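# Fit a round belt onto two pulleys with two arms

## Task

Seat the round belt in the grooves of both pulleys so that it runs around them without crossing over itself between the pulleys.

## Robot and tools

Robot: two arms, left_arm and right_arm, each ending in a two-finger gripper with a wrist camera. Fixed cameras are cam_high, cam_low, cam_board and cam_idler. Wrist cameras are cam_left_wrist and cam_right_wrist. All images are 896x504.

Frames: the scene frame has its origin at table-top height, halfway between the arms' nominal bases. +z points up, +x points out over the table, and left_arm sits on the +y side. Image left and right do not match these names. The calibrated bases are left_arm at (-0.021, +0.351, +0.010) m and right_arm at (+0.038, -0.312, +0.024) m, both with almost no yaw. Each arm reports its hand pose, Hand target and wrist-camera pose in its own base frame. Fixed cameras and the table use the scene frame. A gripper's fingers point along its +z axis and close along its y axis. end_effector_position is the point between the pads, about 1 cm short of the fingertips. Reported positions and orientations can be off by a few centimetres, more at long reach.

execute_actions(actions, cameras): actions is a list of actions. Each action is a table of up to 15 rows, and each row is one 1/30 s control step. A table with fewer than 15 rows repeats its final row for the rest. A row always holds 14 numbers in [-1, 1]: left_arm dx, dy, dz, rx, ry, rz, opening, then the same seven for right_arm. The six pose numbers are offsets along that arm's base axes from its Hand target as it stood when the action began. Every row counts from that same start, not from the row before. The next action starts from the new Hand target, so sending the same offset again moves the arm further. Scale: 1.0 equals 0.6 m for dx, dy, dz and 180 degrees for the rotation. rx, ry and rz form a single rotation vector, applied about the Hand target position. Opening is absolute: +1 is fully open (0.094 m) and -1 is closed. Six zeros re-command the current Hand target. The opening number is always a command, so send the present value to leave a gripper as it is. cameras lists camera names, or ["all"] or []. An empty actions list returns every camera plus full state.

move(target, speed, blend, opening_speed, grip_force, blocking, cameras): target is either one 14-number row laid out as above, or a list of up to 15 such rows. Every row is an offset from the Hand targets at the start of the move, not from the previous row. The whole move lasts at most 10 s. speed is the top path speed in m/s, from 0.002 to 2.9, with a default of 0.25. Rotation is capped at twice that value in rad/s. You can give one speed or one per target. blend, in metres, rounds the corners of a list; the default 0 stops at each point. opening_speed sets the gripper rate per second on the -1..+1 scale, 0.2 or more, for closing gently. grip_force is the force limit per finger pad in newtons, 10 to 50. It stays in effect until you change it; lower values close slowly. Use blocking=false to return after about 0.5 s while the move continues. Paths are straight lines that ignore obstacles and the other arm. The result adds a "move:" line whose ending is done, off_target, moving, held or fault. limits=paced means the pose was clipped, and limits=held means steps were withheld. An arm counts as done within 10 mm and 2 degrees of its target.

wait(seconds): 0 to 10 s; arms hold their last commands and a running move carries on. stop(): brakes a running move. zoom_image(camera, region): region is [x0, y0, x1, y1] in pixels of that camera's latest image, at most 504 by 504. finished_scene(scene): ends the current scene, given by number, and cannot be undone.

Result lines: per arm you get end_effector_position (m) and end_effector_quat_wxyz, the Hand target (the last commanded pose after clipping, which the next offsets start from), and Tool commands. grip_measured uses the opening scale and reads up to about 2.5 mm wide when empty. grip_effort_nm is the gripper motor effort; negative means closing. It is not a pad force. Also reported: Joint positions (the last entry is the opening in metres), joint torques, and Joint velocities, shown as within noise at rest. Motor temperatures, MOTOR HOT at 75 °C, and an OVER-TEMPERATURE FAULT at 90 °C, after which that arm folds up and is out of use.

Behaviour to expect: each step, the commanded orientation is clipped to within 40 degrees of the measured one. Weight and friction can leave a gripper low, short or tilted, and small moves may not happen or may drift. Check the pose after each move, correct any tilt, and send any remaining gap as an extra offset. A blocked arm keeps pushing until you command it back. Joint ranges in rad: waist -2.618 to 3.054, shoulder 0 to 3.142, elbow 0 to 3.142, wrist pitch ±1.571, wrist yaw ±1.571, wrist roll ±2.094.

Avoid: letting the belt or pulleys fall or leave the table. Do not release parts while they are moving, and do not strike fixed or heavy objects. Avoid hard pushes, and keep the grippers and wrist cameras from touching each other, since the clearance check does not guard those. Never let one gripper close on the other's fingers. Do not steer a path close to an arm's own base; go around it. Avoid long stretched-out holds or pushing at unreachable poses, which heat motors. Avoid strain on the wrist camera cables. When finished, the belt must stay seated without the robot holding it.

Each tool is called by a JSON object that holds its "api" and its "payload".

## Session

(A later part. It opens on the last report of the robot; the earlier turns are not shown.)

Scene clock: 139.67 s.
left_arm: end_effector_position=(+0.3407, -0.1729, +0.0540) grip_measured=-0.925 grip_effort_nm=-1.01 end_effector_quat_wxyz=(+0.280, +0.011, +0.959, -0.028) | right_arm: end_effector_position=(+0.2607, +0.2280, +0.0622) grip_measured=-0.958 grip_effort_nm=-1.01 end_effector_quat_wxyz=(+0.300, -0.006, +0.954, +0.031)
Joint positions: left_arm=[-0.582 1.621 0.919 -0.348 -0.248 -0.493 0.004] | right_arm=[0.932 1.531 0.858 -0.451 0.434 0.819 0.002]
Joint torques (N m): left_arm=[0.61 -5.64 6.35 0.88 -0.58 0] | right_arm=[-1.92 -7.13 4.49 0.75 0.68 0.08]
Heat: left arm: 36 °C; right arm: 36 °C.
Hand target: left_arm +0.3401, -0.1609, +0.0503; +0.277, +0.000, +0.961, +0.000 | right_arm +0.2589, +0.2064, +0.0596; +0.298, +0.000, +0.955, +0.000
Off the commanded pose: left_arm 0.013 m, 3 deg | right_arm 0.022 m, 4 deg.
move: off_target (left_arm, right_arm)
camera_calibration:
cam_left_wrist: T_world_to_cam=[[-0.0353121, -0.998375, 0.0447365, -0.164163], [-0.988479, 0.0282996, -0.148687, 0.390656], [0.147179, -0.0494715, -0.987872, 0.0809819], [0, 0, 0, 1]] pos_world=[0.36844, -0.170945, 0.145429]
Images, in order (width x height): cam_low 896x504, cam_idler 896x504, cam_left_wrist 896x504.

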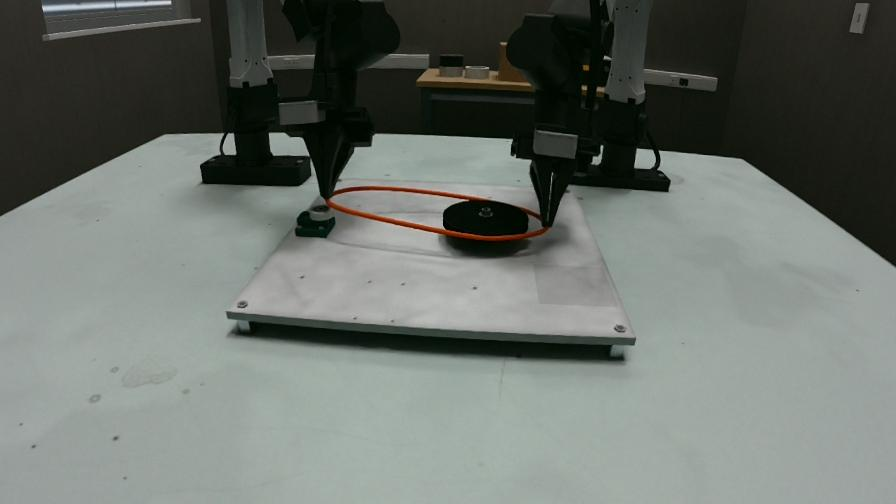

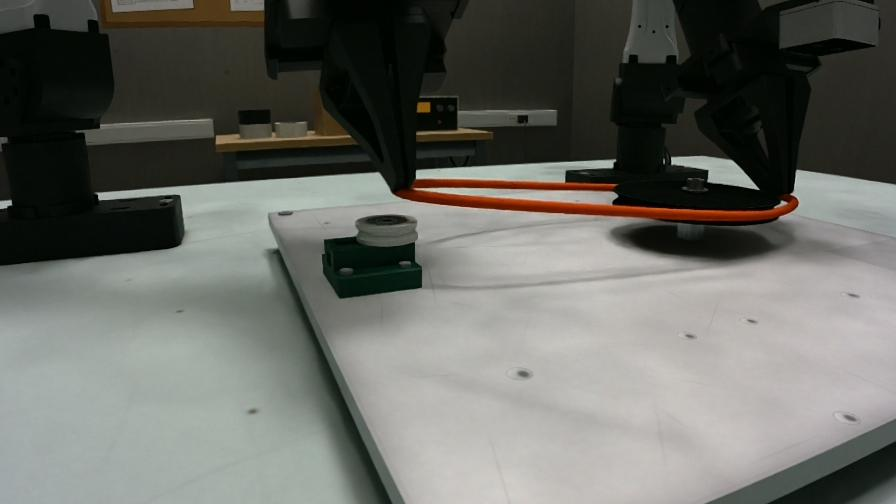

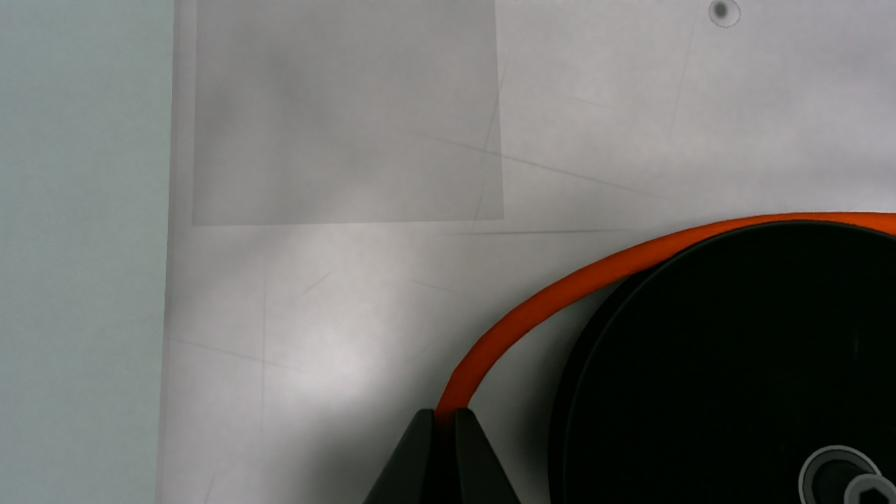

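{"api": "move", "payload": {"target": [[0,0,-0.01,0,-0.01,0,-0.97,0,0.0,-0.018,0,-0.015,0,-0.97],[0,-0.005,-0.01,0,-0.01,0,-0.97,0,-0.04,-0.018,0,-0.015,0,-0.97]], "speed": 0.06, "cameras": ["cam_idler","cam_low","cam_left_wrist","cam_right_wrist"]}}

{"api": "zoom_image", "payload": {"camera": "cam_idler", "region": [560, 120, 840, 280]}}

{"api": "zoom_image", "payload": {"camera": "cam_low", "region": [280, 160, 560, 290]}}

Scene clock: 142.27 s.
left_arm: end_effector_position=(+0.3445, -0.1835, +0.0538) grip_measured=-0.925 grip_effort_nm=-1.01 end_effector_quat_wxyz=(+0.301, +0.016, +0.952, -0.042) | right_arm: end_effector_position=(+0.2620, +0.2118, +0.0552) grip_measured=-0.959 grip_effort_nm=-1.01 end_effector_quat_wxyz=(+0.324, -0.008, +0.945, +0.048)
Joint positions: left_arm=[-0.601 1.626 0.894 -0.268 -0.253 -0.493 0.004] | right_arm=[0.898 1.459 0.723 -0.309 0.432 0.762 0.002]
Joint torques (N m): left_arm=[0.83 -5.67 5.24 0.82 -0.77 -0.07] | right_arm=[-2.47 -6.04 4.12 0.69 0.87 0.09]
Heat: left arm: 36 °C; right arm: 36 °C.
Hand target: left_arm +0.3401, -0.1639, +0.0443; +0.292, +0.000, +0.957, +0.000 | right_arm +0.2589, +0.1824, +0.0488; +0.321, +0.000, +0.947, +0.000
Off the commanded pose: left_arm 0.022 m, 5 deg | right_arm 0.030 m, 6 deg.
move: off_target (left_arm, right_arm)
camera_calibration:
cam_left_wrist: T_world_to_cam=[[-0.0548848, -0.996241, 0.0670119, -0.168718], [-0.980305, 0.0410123, -0.193184, 0.396597], [0.18971, -0.076295, -0.978871, 0.0597114], [0, 0, 0, 1]] pos_world=[0.368198, -0.179793, 0.146372]
cam_right_wrist: T_world_to_cam=[[0.0458489, -0.995574, -0.0820343, 0.205268], [-0.973315, -0.0260377, -0.227989, 0.311895], [0.224844, 0.0902983, -0.970202, 0.0664843], [0, 0, 0, 1]] pos_world=[0.279212, 0.206478, 0.152451]
Images, in order (width x height): cam_low 896x504, cam_idler 896x504, cam_left_wrist 896x504, cam_right_wrist 896x504.

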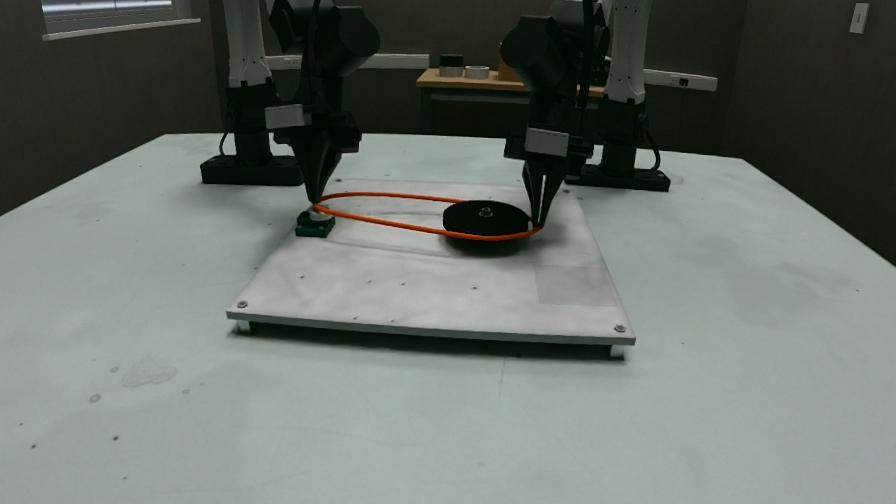

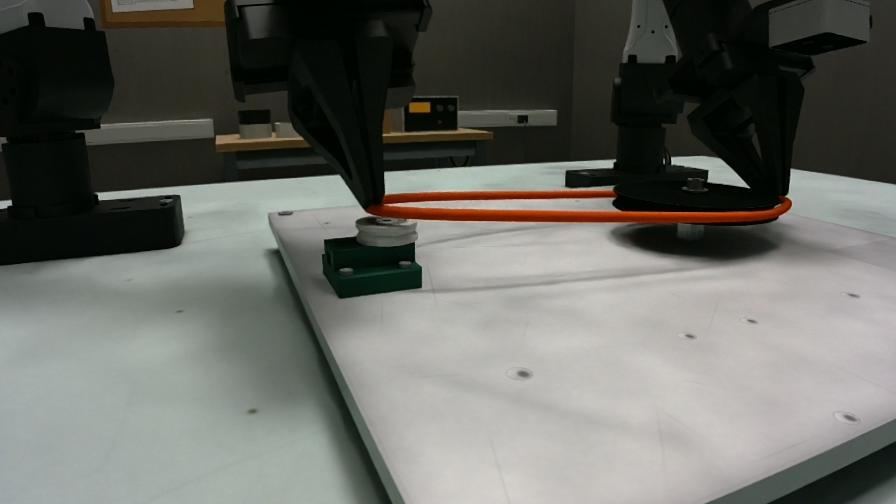

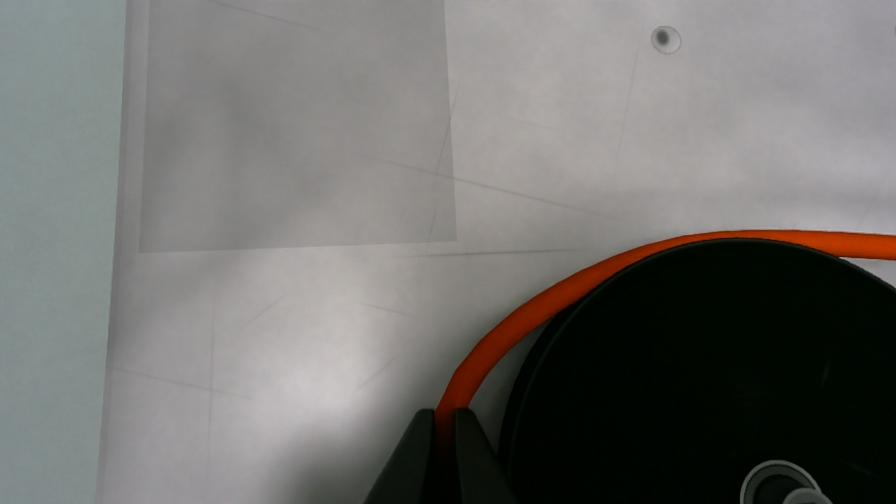

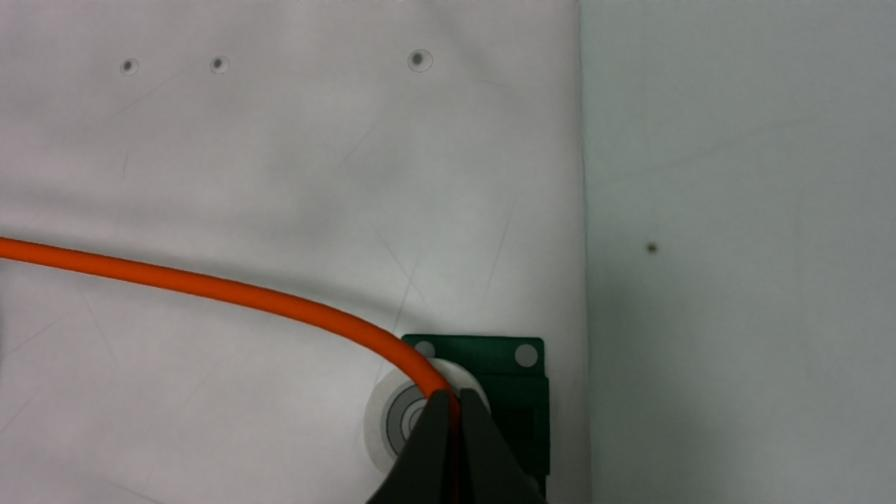

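Scaled by 1.800 from the camera's 896x504 image, which has a finer 1280x720 frame.

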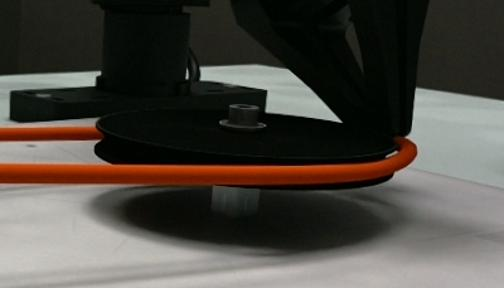

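Scaled by 1.800 from the camera's 896x504 image, which has a finer 1280x720 frame.

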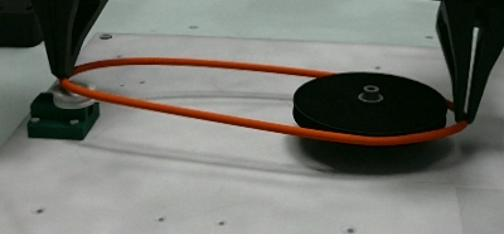

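{"api": "move", "payload": {"target": [[0,-0.014,0,0,0,0,-0.97,0,-0.045,0.004,0,0,0,-0.97]], "speed": 0.06, "cameras": ["cam_idler","cam_low","cam_left_wrist"]}}

{"api": "zoom_image", "payload": {"camera": "cam_idler", "region": [560, 120, 840, 280]}}

{"api": "zoom_image", "payload": {"camera": "cam_low", "region": [280, 160, 560, 290]}}

Scene clock: 144.67 s.
left_arm: end_effector_position=(+0.3351, -0.1711, +0.0406) grip_measured=-0.925 grip_effort_nm=-1.01 end_effector_quat_wxyz=(+0.281, +0.008, +0.960, -0.003) | right_arm: end_effector_position=(+0.2597, +0.1621, +0.0504) grip_measured=-0.971 grip_effort_nm=0.06 end_effector_quat_wxyz=(+0.317, -0.002, +0.948, +0.008)
Joint positions: left_arm=[-0.611 1.649 0.894 -0.328 -0.305 -0.518 0.004] | right_arm=[0.799 1.356 0.634 -0.354 0.434 0.683 0.001]
Joint torques (N m): left_arm=[-0.38 -5.87 6.87 1.19 -0.38 -0.07] | right_arm=[-0.84 -5.09 5.14 1.22 0.47 0.06]
Heat: left arm: 36 °C; right arm: 36 °C.
Hand target: left_arm +0.3402, -0.1723, +0.0444; +0.292, +0.000, +0.957, +0.000 | right_arm +0.2588, +0.1554, +0.0512; +0.321, -0.001, +0.947, +0.000
Off the commanded pose: left_arm 0.006 m, 2 deg | right_arm 0.007 m, 1 deg.
move: done
camera_calibration:
cam_left_wrist: T_world_to_cam=[[-0.0168637, -0.999857, -0.00156713, -0.166414], [-0.988776, 0.0169095, -0.148446, 0.381209], [0.148451, -0.000953813, -0.988919, 0.0766367], [0, 0, 0, 1]] pos_world=[0.362747, -0.172763, 0.132116]
Images, in order (width x height): cam_low 896x504, cam_idler 896x504, cam_left_wrist 896x504.

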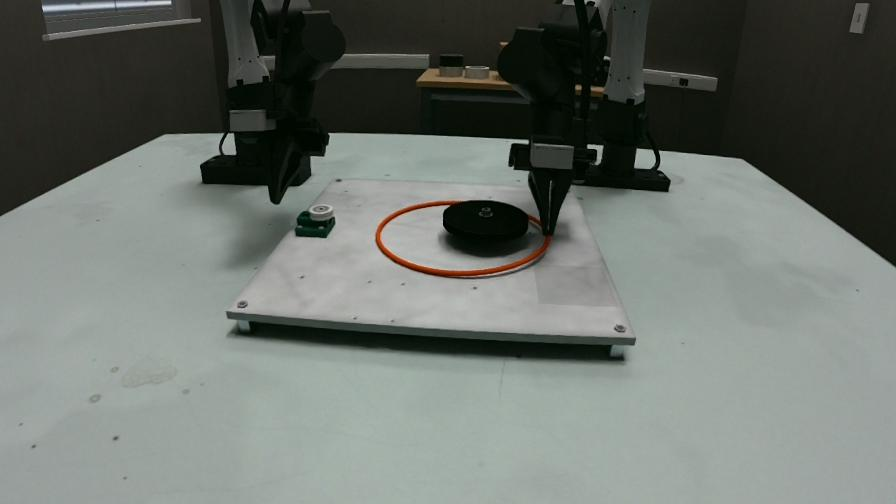

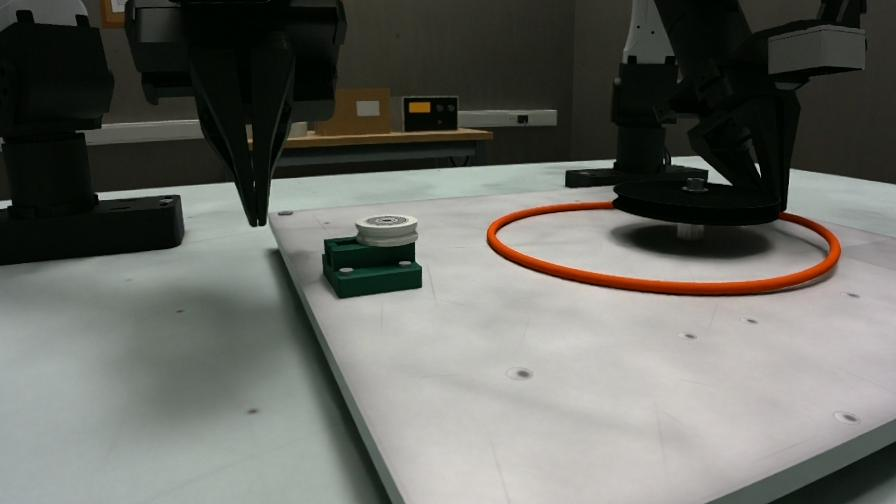

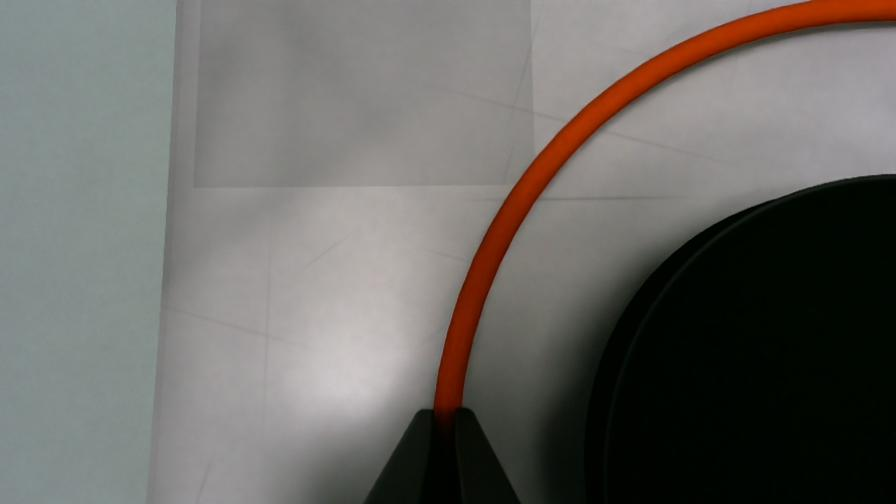

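Scaled by 1.800 from the camera's 896x504 image, which has a finer 1280x720 frame.

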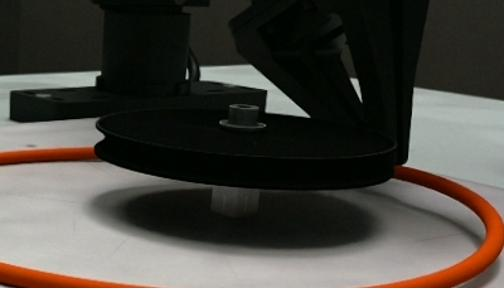

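Scaled by 1.800 from the camera's 896x504 image, which has a finer 1280x720 frame.

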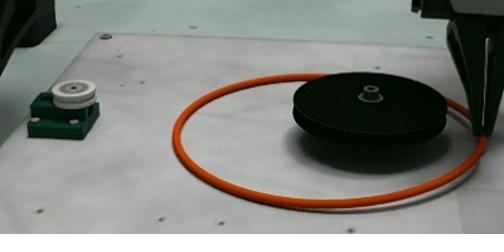

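{"api": "move", "payload": {"target": [[0,0,0,0,0,0,-1,0,0,0.08,0,0,0,-0.97],[0,0,0,0,0,0,-1,0,0.22,0.08,0,0.045,0,-0.5]], "speed": 0.15, "cameras": ["cam_idler","cam_right_wrist"]}}

Scene clock: 148.67 s.
left_arm: end_effector_position=(+0.3351, -0.1710, +0.0406) grip_measured=-0.925 grip_effort_nm=-1.01 end_effector_quat_wxyz=(+0.281, +0.008, +0.960, -0.003) | right_arm: end_effector_position=(+0.2579, +0.2807, +0.0963) grip_measured=-0.502 grip_effort_nm=0.11 end_effector_quat_wxyz=(+0.255, -0.004, +0.967, -0.007)
Joint positions: left_arm=[-0.611 1.649 0.894 -0.329 -0.305 -0.518 0.004] | right_arm=[1.024 1.74 1.28 -0.834 0.441 0.953 0.023]
Joint torques (N m): left_arm=[-0.38 -5.89 6.87 1.19 -0.37 -0.06] | right_arm=[0.09 -5.82 8.68 0.75 0.31 0.23]
Heat: left arm: 35 °C; right arm: 36 °C.
Hand target: left_arm +0.3401, -0.1722, +0.0444; +0.292, +0.000, +0.957, +0.000 | right_arm +0.2590, +0.2874, +0.0993; +0.253, +0.000, +0.967, +0.000
Off the commanded pose: left_arm 0.006 m, 2 deg | right_arm 0.007 m, 1 deg.
move: done
camera_calibration:
cam_right_wrist: T_world_to_cam=[[0.00397909, -0.999836, 0.0176923, 0.279902], [-0.996516, -0.00543864, -0.0832295, 0.305366], [0.083312, -0.0172995, -0.996373, 0.170196], [0, 0, 0, 1]] pos_world=[0.289009, 0.284461, 0.190042]
Images, in order (width x height): cam_idler 896x504, cam_right_wrist 896x504.

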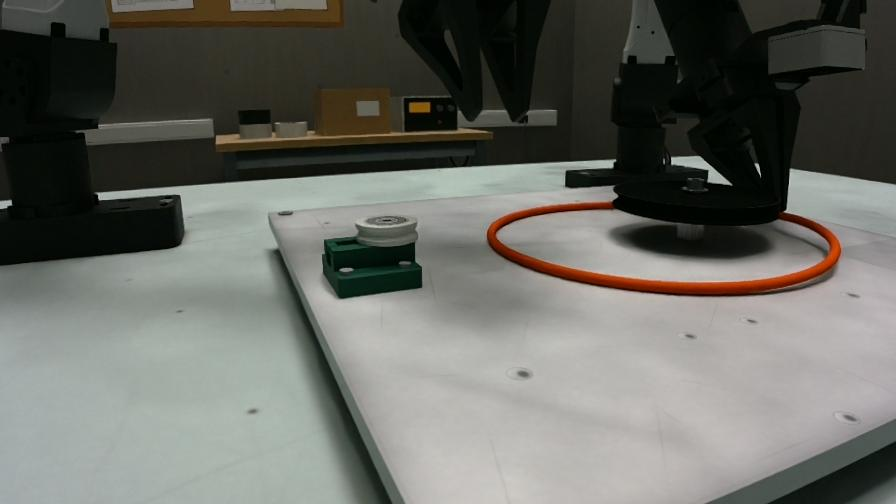

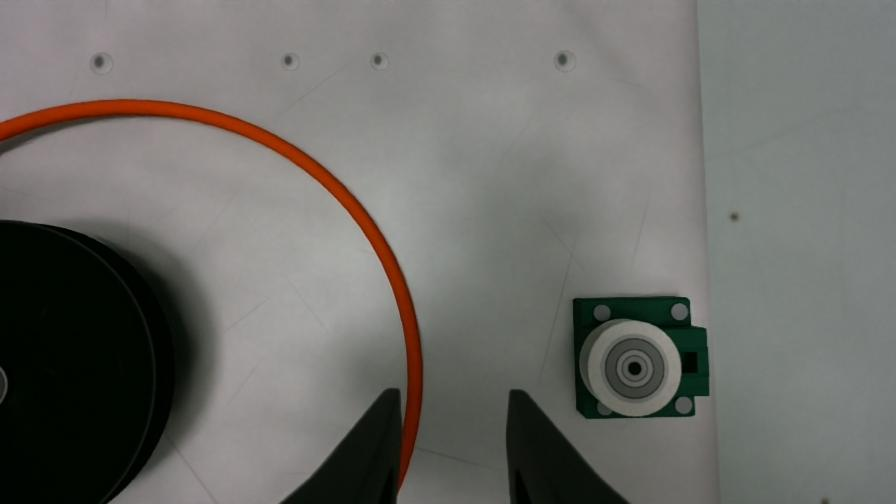

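{"api": "move", "payload": {"target": [[0,0,0,0,0,0,-1,0.003,0.017,-0.1,0,0.0,0,-0.5],[0,0,0,0,0,0,-1,0.003,0.017,-0.16,0,0,0,-0.5],[0,0,0,0,0,0,-1,0.003,0.017,-0.16,0,0,0,-1]], "speed": [0.15,0.06,0.06], "opening_speed": 1, "cameras": ["cam_idler","cam_right_wrist"]}}

{"api": "zoom_image", "payload": {"camera": "cam_idler", "region": [440, 120, 720, 300]}}

Scene clock: 152.33 s.
left_arm: end_effector_position=(+0.3350, -0.1708, +0.0406) grip_measured=-0.925 grip_effort_nm=-1.01 end_effector_quat_wxyz=(+0.281, +0.008, +0.960, -0.003) | right_arm: end_effector_position=(+0.2689, +0.3017, +0.0214) grip_measured=-0.922 grip_effort_nm=-0.99 end_effector_quat_wxyz=(+0.270, +0.004, +0.963, +0.011)
Joint positions: left_arm=[-0.611 1.649 0.894 -0.329 -0.306 -0.518 0.004] | right_arm=[1.032 1.896 1.144 -0.498 0.452 0.966 0.004]
Joint torques (N m): left_arm=[-0.39 -5.89 6.87 1.19 -0.36 -0.06] | right_arm=[0.18 -5.63 4.29 1 0.17 0.23]
Heat: left arm: 35 °C; right arm: 36 °C.
Hand target: left_arm +0.3401, -0.1722, +0.0443; +0.292, +0.000, +0.957, +0.000 | right_arm +0.2607, +0.2976, +0.0032; +0.253, -0.001, +0.968, +0.000
Off the commanded pose: left_arm 0.007 m, 2 deg | right_arm 0.020 m, 2 deg.
move: off_target (right_arm); target 3's new opening was sent with right_arm's hand 0.019 m and 2 deg from that target
camera_calibration:
cam_right_wrist: T_world_to_cam=[[-0.00241083, -0.999779, -0.0209007, 0.30477], [-0.993349, 0.00480035, -0.115044, 0.306903], [0.115119, 0.0204843, -0.993141, 0.0750247], [0, 0, 0, 1]] pos_world=[0.29696, 0.301692, 0.116187]
Images, in order (width x height): cam_idler 896x504, cam_right_wrist 896x504.

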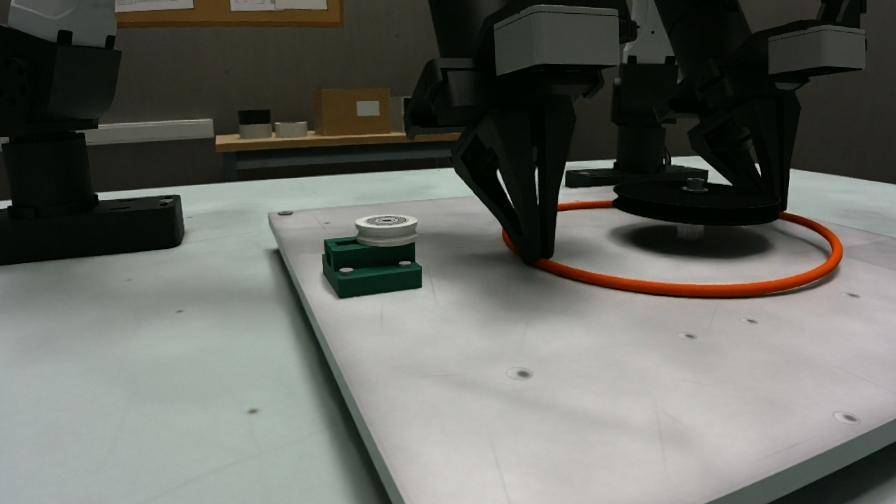

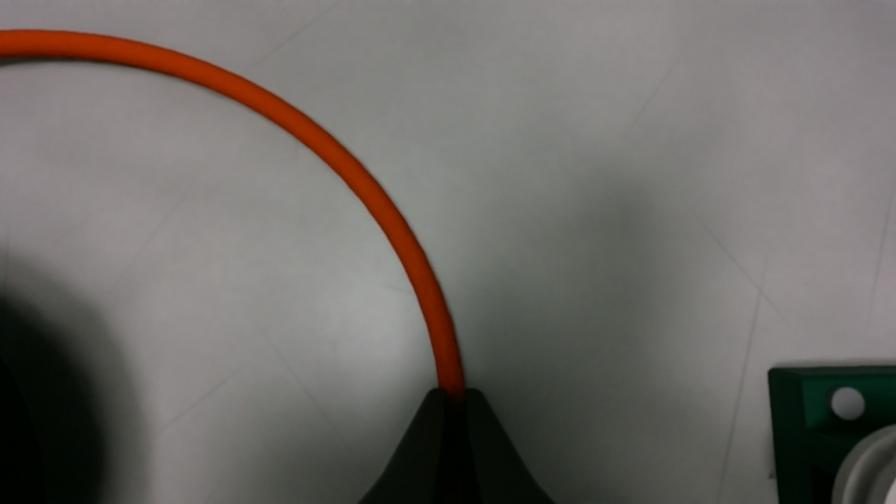

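Scaled by 1.800 from the camera's 896x504 image, which has a finer 1280x720 frame.

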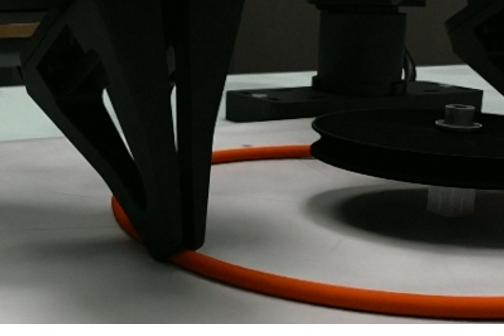

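{"api": "move", "payload": {"target": [[0,0.03,0.06,0,0.01,0,-1,0,-0.02,0.1,0,0,0,-1],[0,0.03,0.06,0,0.01,0,-1,0,-0.075,0.1,0,-0.018,0,-1],[0,0.03,-0.002,0,0.01,0,-1,0,-0.075,0.077,0,-0.018,0,-1]], "speed": 0.08, "cameras": ["cam_idler","cam_low","cam_left_wrist"]}}

{"api": "zoom_image", "payload": {"camera": "cam_idler", "region": [560, 120, 840, 280]}}

{"api": "zoom_image", "payload": {"camera": "cam_low", "region": [280, 160, 560, 290]}}

Scene clock: 157.20 s.
left_arm: end_effector_position=(+0.3372, -0.1591, +0.0450) grip_measured=-0.925 grip_effort_nm=-1.01 end_effector_quat_wxyz=(+0.271, +0.003, +0.962, -0.006) | right_arm: end_effector_position=(+0.2563, +0.2627, +0.0510) grip_measured=-0.922 grip_effort_nm=-1.01 end_effector_quat_wxyz=(+0.272, -0.006, +0.962, +0.015)
Joint positions: left_arm=[-0.567 1.627 0.899 -0.36 -0.273 -0.494 0.004] | right_arm=[0.999 1.692 1.015 -0.545 0.436 0.909 0.004]
Joint torques (N m): left_arm=[1.06 -5.94 5.19 1.32 -0.23 0.2] | right_arm=[-1.37 -6.49 4.89 1.02 0.7 0.12]
Heat: left arm: 35 °C; right arm: 36 °C.
Hand target: left_arm +0.3402, -0.1543, +0.0432; +0.277, +0.000, +0.961, +0.000 | right_arm +0.2607, +0.2525, +0.0494; +0.280, +0.000, +0.960, +0.000
Off the commanded pose: left_arm 0.006 m, 1 deg | right_arm 0.011 m, 2 deg.
move: off_target (right_arm)
camera_calibration:
cam_left_wrist: T_world_to_cam=[[-0.00746045, -0.99995, 0.00663792, -0.157927], [-0.991588, 0.00653995, -0.129268, 0.382162], [0.129218, -0.00754647, -0.991588, 0.0862798], [0, 0, 0, 1]] pos_world=[0.36662, -0.159768, 0.136003]
Images, in order (width x height): cam_low 896x504, cam_idler 896x504, cam_left_wrist 896x504.

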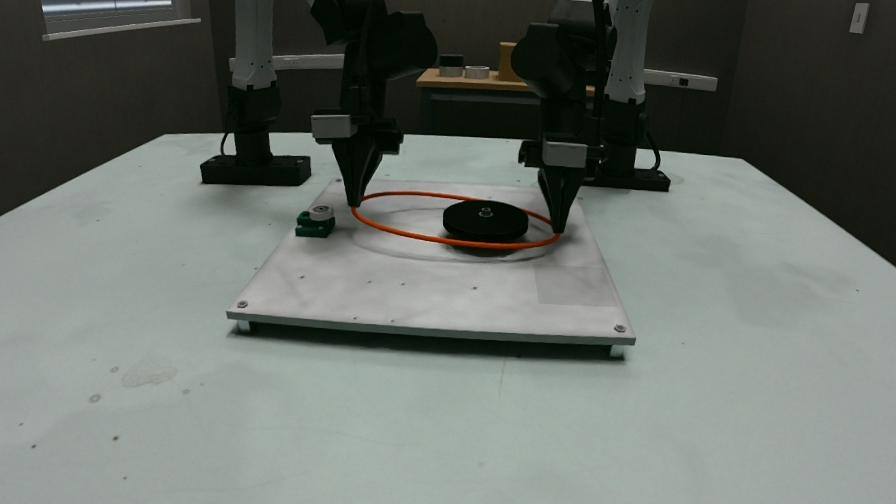

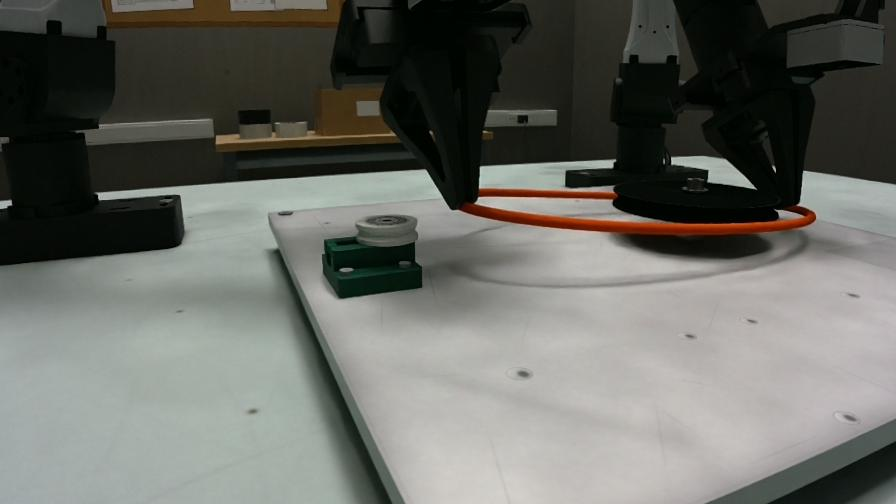

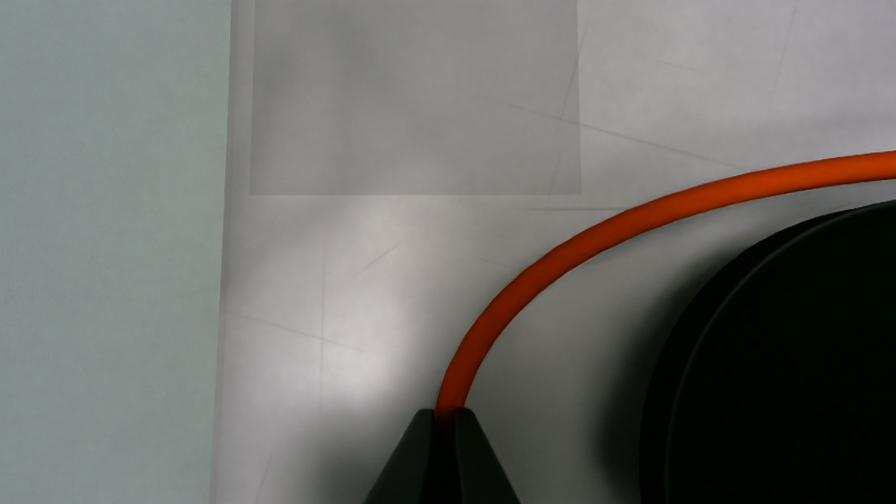

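Scaled by 1.800 from the camera's 896x504 image, which has a finer 1280x720 frame.

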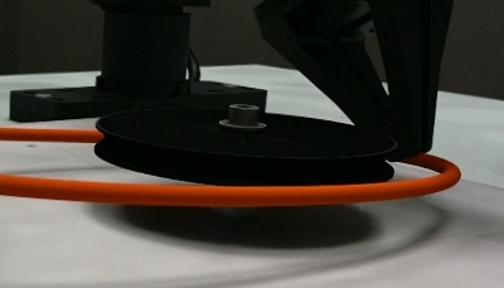

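Scaled by 1.800 from the camera's 896x504 image, which has a finer 1280x720 frame.

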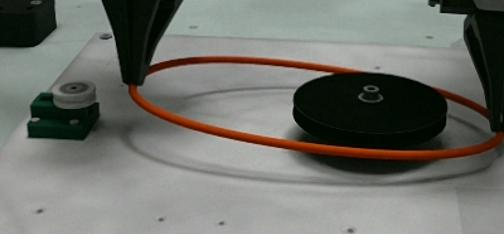

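{"api": "move", "payload": {"target": [[0,0,0.04,0,-0.025,0,-1,0,0,0,0,-0.02,0,-1],[0,0,0.007,0,-0.025,0,-1,0,0,0,0,-0.02,0,-1],[0,-0.015,0.007,0,-0.025,0,-1,0,-0.075,0,0,-0.02,0,-1]], "speed": 0.08, "cameras": ["cam_idler","cam_low","cam_left_wrist"]}}

{"api": "zoom_image", "payload": {"camera": "cam_idler", "region": [560, 120, 840, 280]}}

{"api": "zoom_image", "payload": {"camera": "cam_low", "region": [280, 160, 560, 290]}}

Scene clock: 160.83 s.
left_arm: end_effector_position=(+0.3381, -0.1738, +0.0486) grip_measured=-0.925 grip_effort_nm=-1.01 end_effector_quat_wxyz=(+0.313, +0.014, +0.949, -0.026) | right_arm: end_effector_position=(+0.2617, +0.2271, +0.0512) grip_measured=-0.923 grip_effort_nm=-1.01 end_effector_quat_wxyz=(+0.310, -0.007, +0.950, +0.027)
Joint positions: left_arm=[-0.608 1.601 0.834 -0.229 -0.295 -0.492 0.004] | right_arm=[0.939 1.552 0.818 -0.384 0.459 0.817 0.004]
Joint torques (N m): left_arm=[0.49 -5.31 6.74 1 -0.65 -0.05] | right_arm=[-1.88 -6.93 4.34 0.79 0.7 0.06]
Heat: left arm: 35 °C; right arm: 36 °C.
Hand target: left_arm +0.3402, -0.1632, +0.0474; +0.314, +0.000, +0.949, +0.000 | right_arm +0.2607, +0.2076, +0.0494; +0.310, +0.000, +0.951, +0.000
Off the commanded pose: left_arm 0.011 m, 3 deg | right_arm 0.020 m, 3 deg.
move: off_target (left_arm, right_arm)
camera_calibration:
cam_left_wrist: T_world_to_cam=[[-0.0411878, -0.998403, 0.0386674, -0.162541], [-0.976025, 0.031926, -0.215306, 0.386939], [0.213728, -0.0466083, -0.975781, 0.0534813], [0, 0, 0, 1]] pos_world=[0.359537, -0.172142, 0.141781]
Images, in order (width x height): cam_low 896x504, cam_idler 896x504, cam_left_wrist 896x504.

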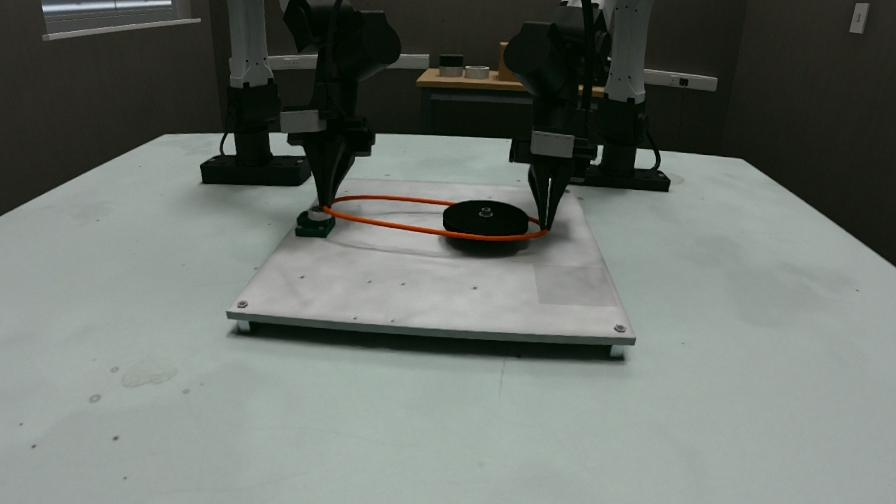

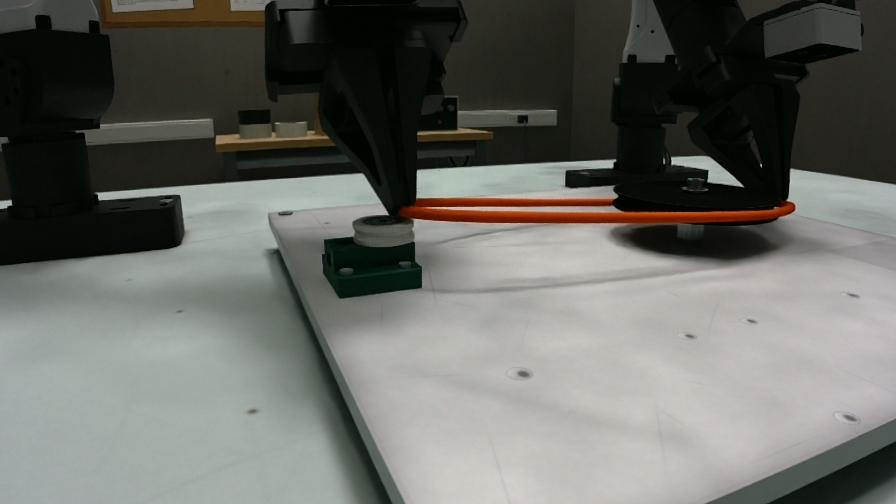

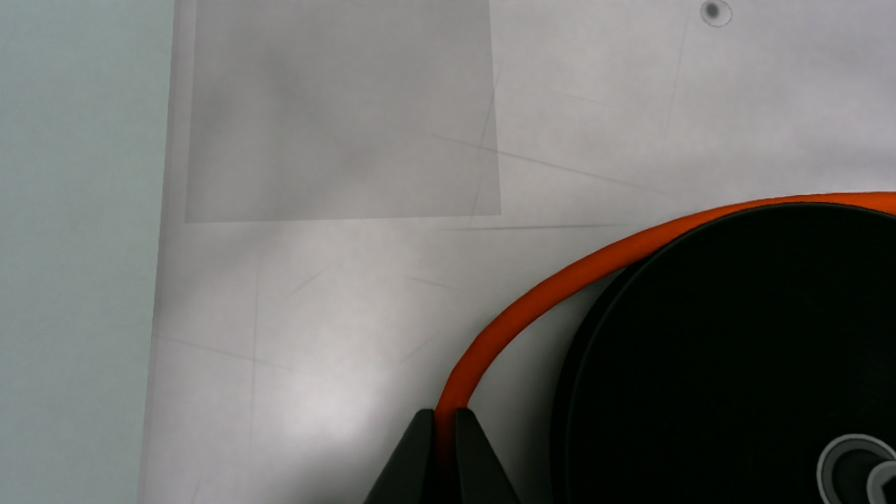

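Scaled by 1.800 from the camera's 896x504 image, which has a finer 1280x720 frame.

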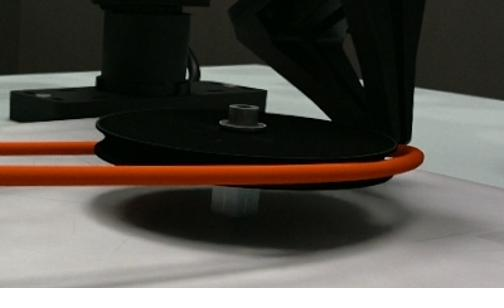

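Scaled by 1.800 from the camera's 896x504 image, which has a finer 1280x720 frame.

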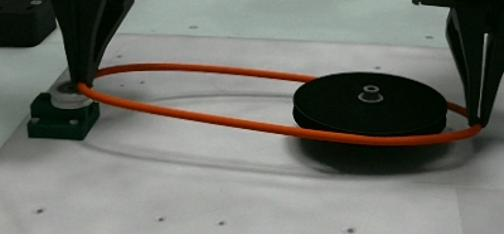

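{"api": "move", "payload": {"target": [[0,0,0,0,0,0,-1,0,0,0.022,0,0,0,-1],[0,-0.012,0,0,0,0,-1,0,-0.065,0.022,0,0,0,-1]], "speed": 0.06, "cameras": ["cam_idler","cam_low","cam_left_wrist","cam_right_wrist"]}}

{"api": "zoom_image", "payload": {"camera": "cam_idler", "region": [560, 120, 840, 280]}}

{"api": "zoom_image", "payload": {"camera": "cam_low", "region": [280, 160, 560, 290]}}

Scene clock: 163.57 s.
left_arm: end_effector_position=(+0.3423, -0.1872, +0.0524) grip_measured=-0.925 grip_effort_nm=-1.01 end_effector_quat_wxyz=(+0.325, +0.016, +0.945, -0.041) | right_arm: end_effector_position=(+0.2630, +0.2058, +0.0697) grip_measured=-0.923 grip_effort_nm=-1.01 end_effector_quat_wxyz=(+0.311, -0.016, +0.948, +0.062)
Joint positions: left_arm=[-0.63 1.615 0.845 -0.192 -0.295 -0.504 0.004] | right_arm=[0.852 1.398 0.743 -0.37 0.366 0.714 0.004]
Joint torques (N m): left_arm=[0.64 -5.39 7.2 0.63 -0.76 -0.1] | right_arm=[-3.06 -5.91 4.44 0.57 1.09 0.09]
Heat: left arm: 35 °C; right arm: 36 °C.
Hand target: left_arm +0.3401, -0.1704, +0.0473; +0.314, +0.000, +0.949, +0.000 | right_arm +0.2607, +0.1686, +0.0626; +0.310, +0.000, +0.951, +0.000
Off the commanded pose: left_arm 0.018 m, 5 deg | right_arm 0.038 m, 7 deg.
move: off_target (left_arm, right_arm)
camera_calibration:
cam_left_wrist: T_world_to_cam=[[-0.0549351, -0.996416, 0.0643153, -0.172173], [-0.969465, 0.0378096, -0.242299, 0.392645], [0.238999, -0.0756621, -0.968067, 0.0411163], [0, 0, 0, 1]] pos_world=[0.36137, -0.183291, 0.146014]
cam_right_wrist: T_world_to_cam=[[0.0687007, -0.992054, -0.105396, 0.195447], [-0.977954, -0.0460865, -0.20367, 0.319636], [0.197194, 0.117064, -0.97335, 0.0827783], [0, 0, 0, 1]] pos_world=[0.282838, 0.198935, 0.166272]
Images, in order (width x height): cam_low 896x504, cam_idler 896x504, cam_left_wrist 896x504, cam_right_wrist 896x504.

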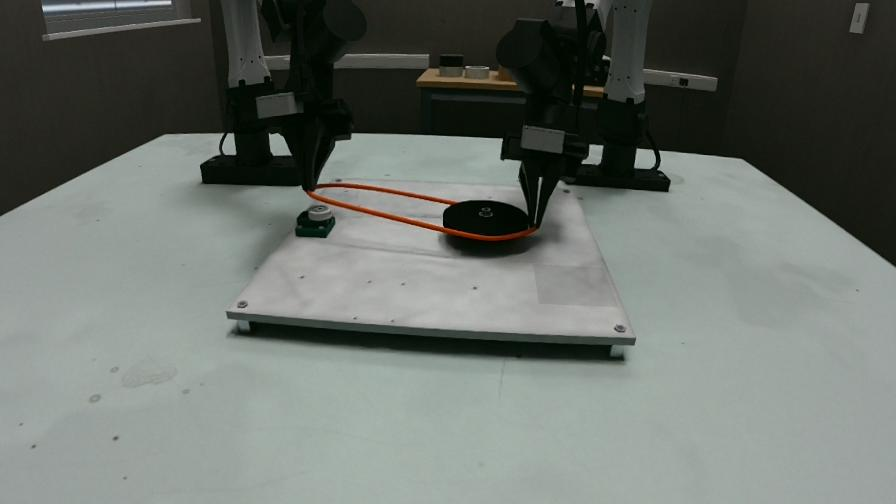

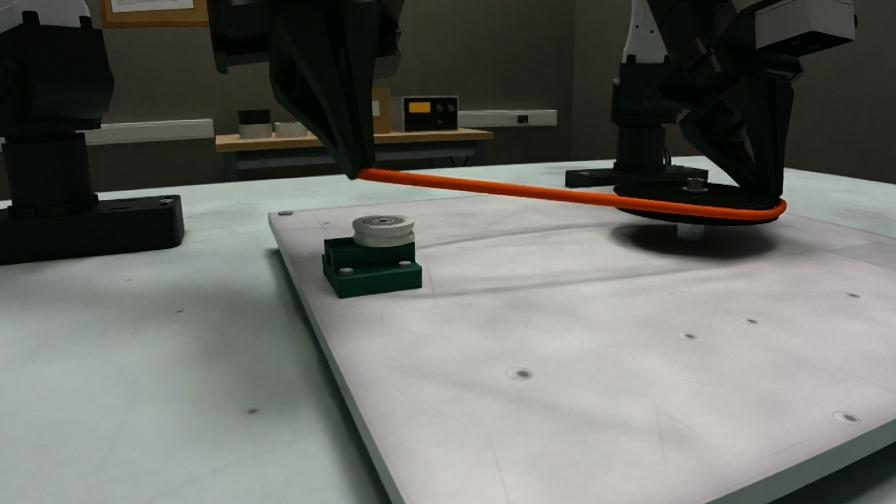

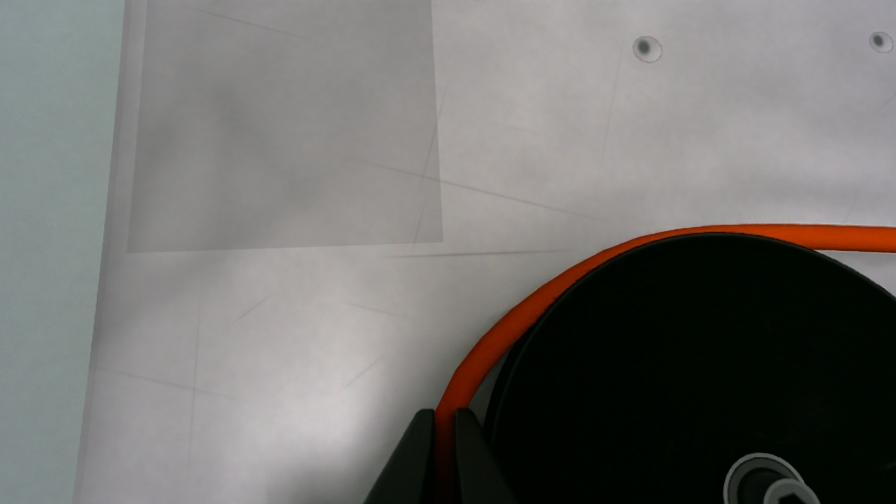

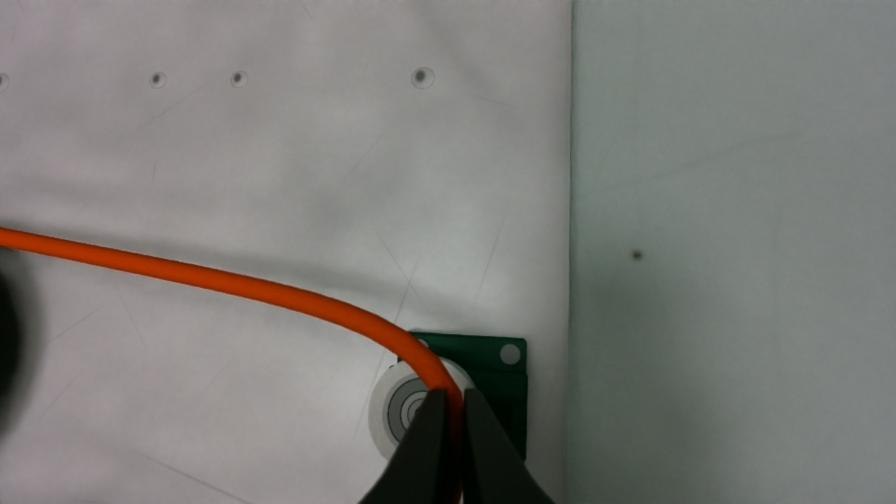

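Scaled by 1.800 from the camera's 896x504 image, which has a finer 1280x720 frame.

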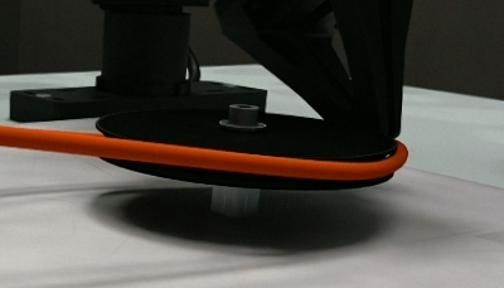

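Scaled by 1.800 from the camera's 896x504 image, which has a finer 1280x720 frame.

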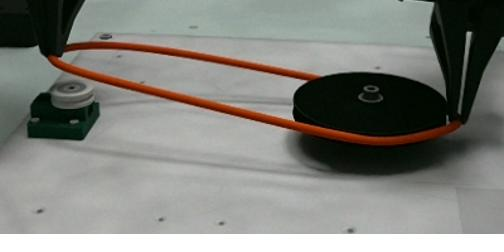

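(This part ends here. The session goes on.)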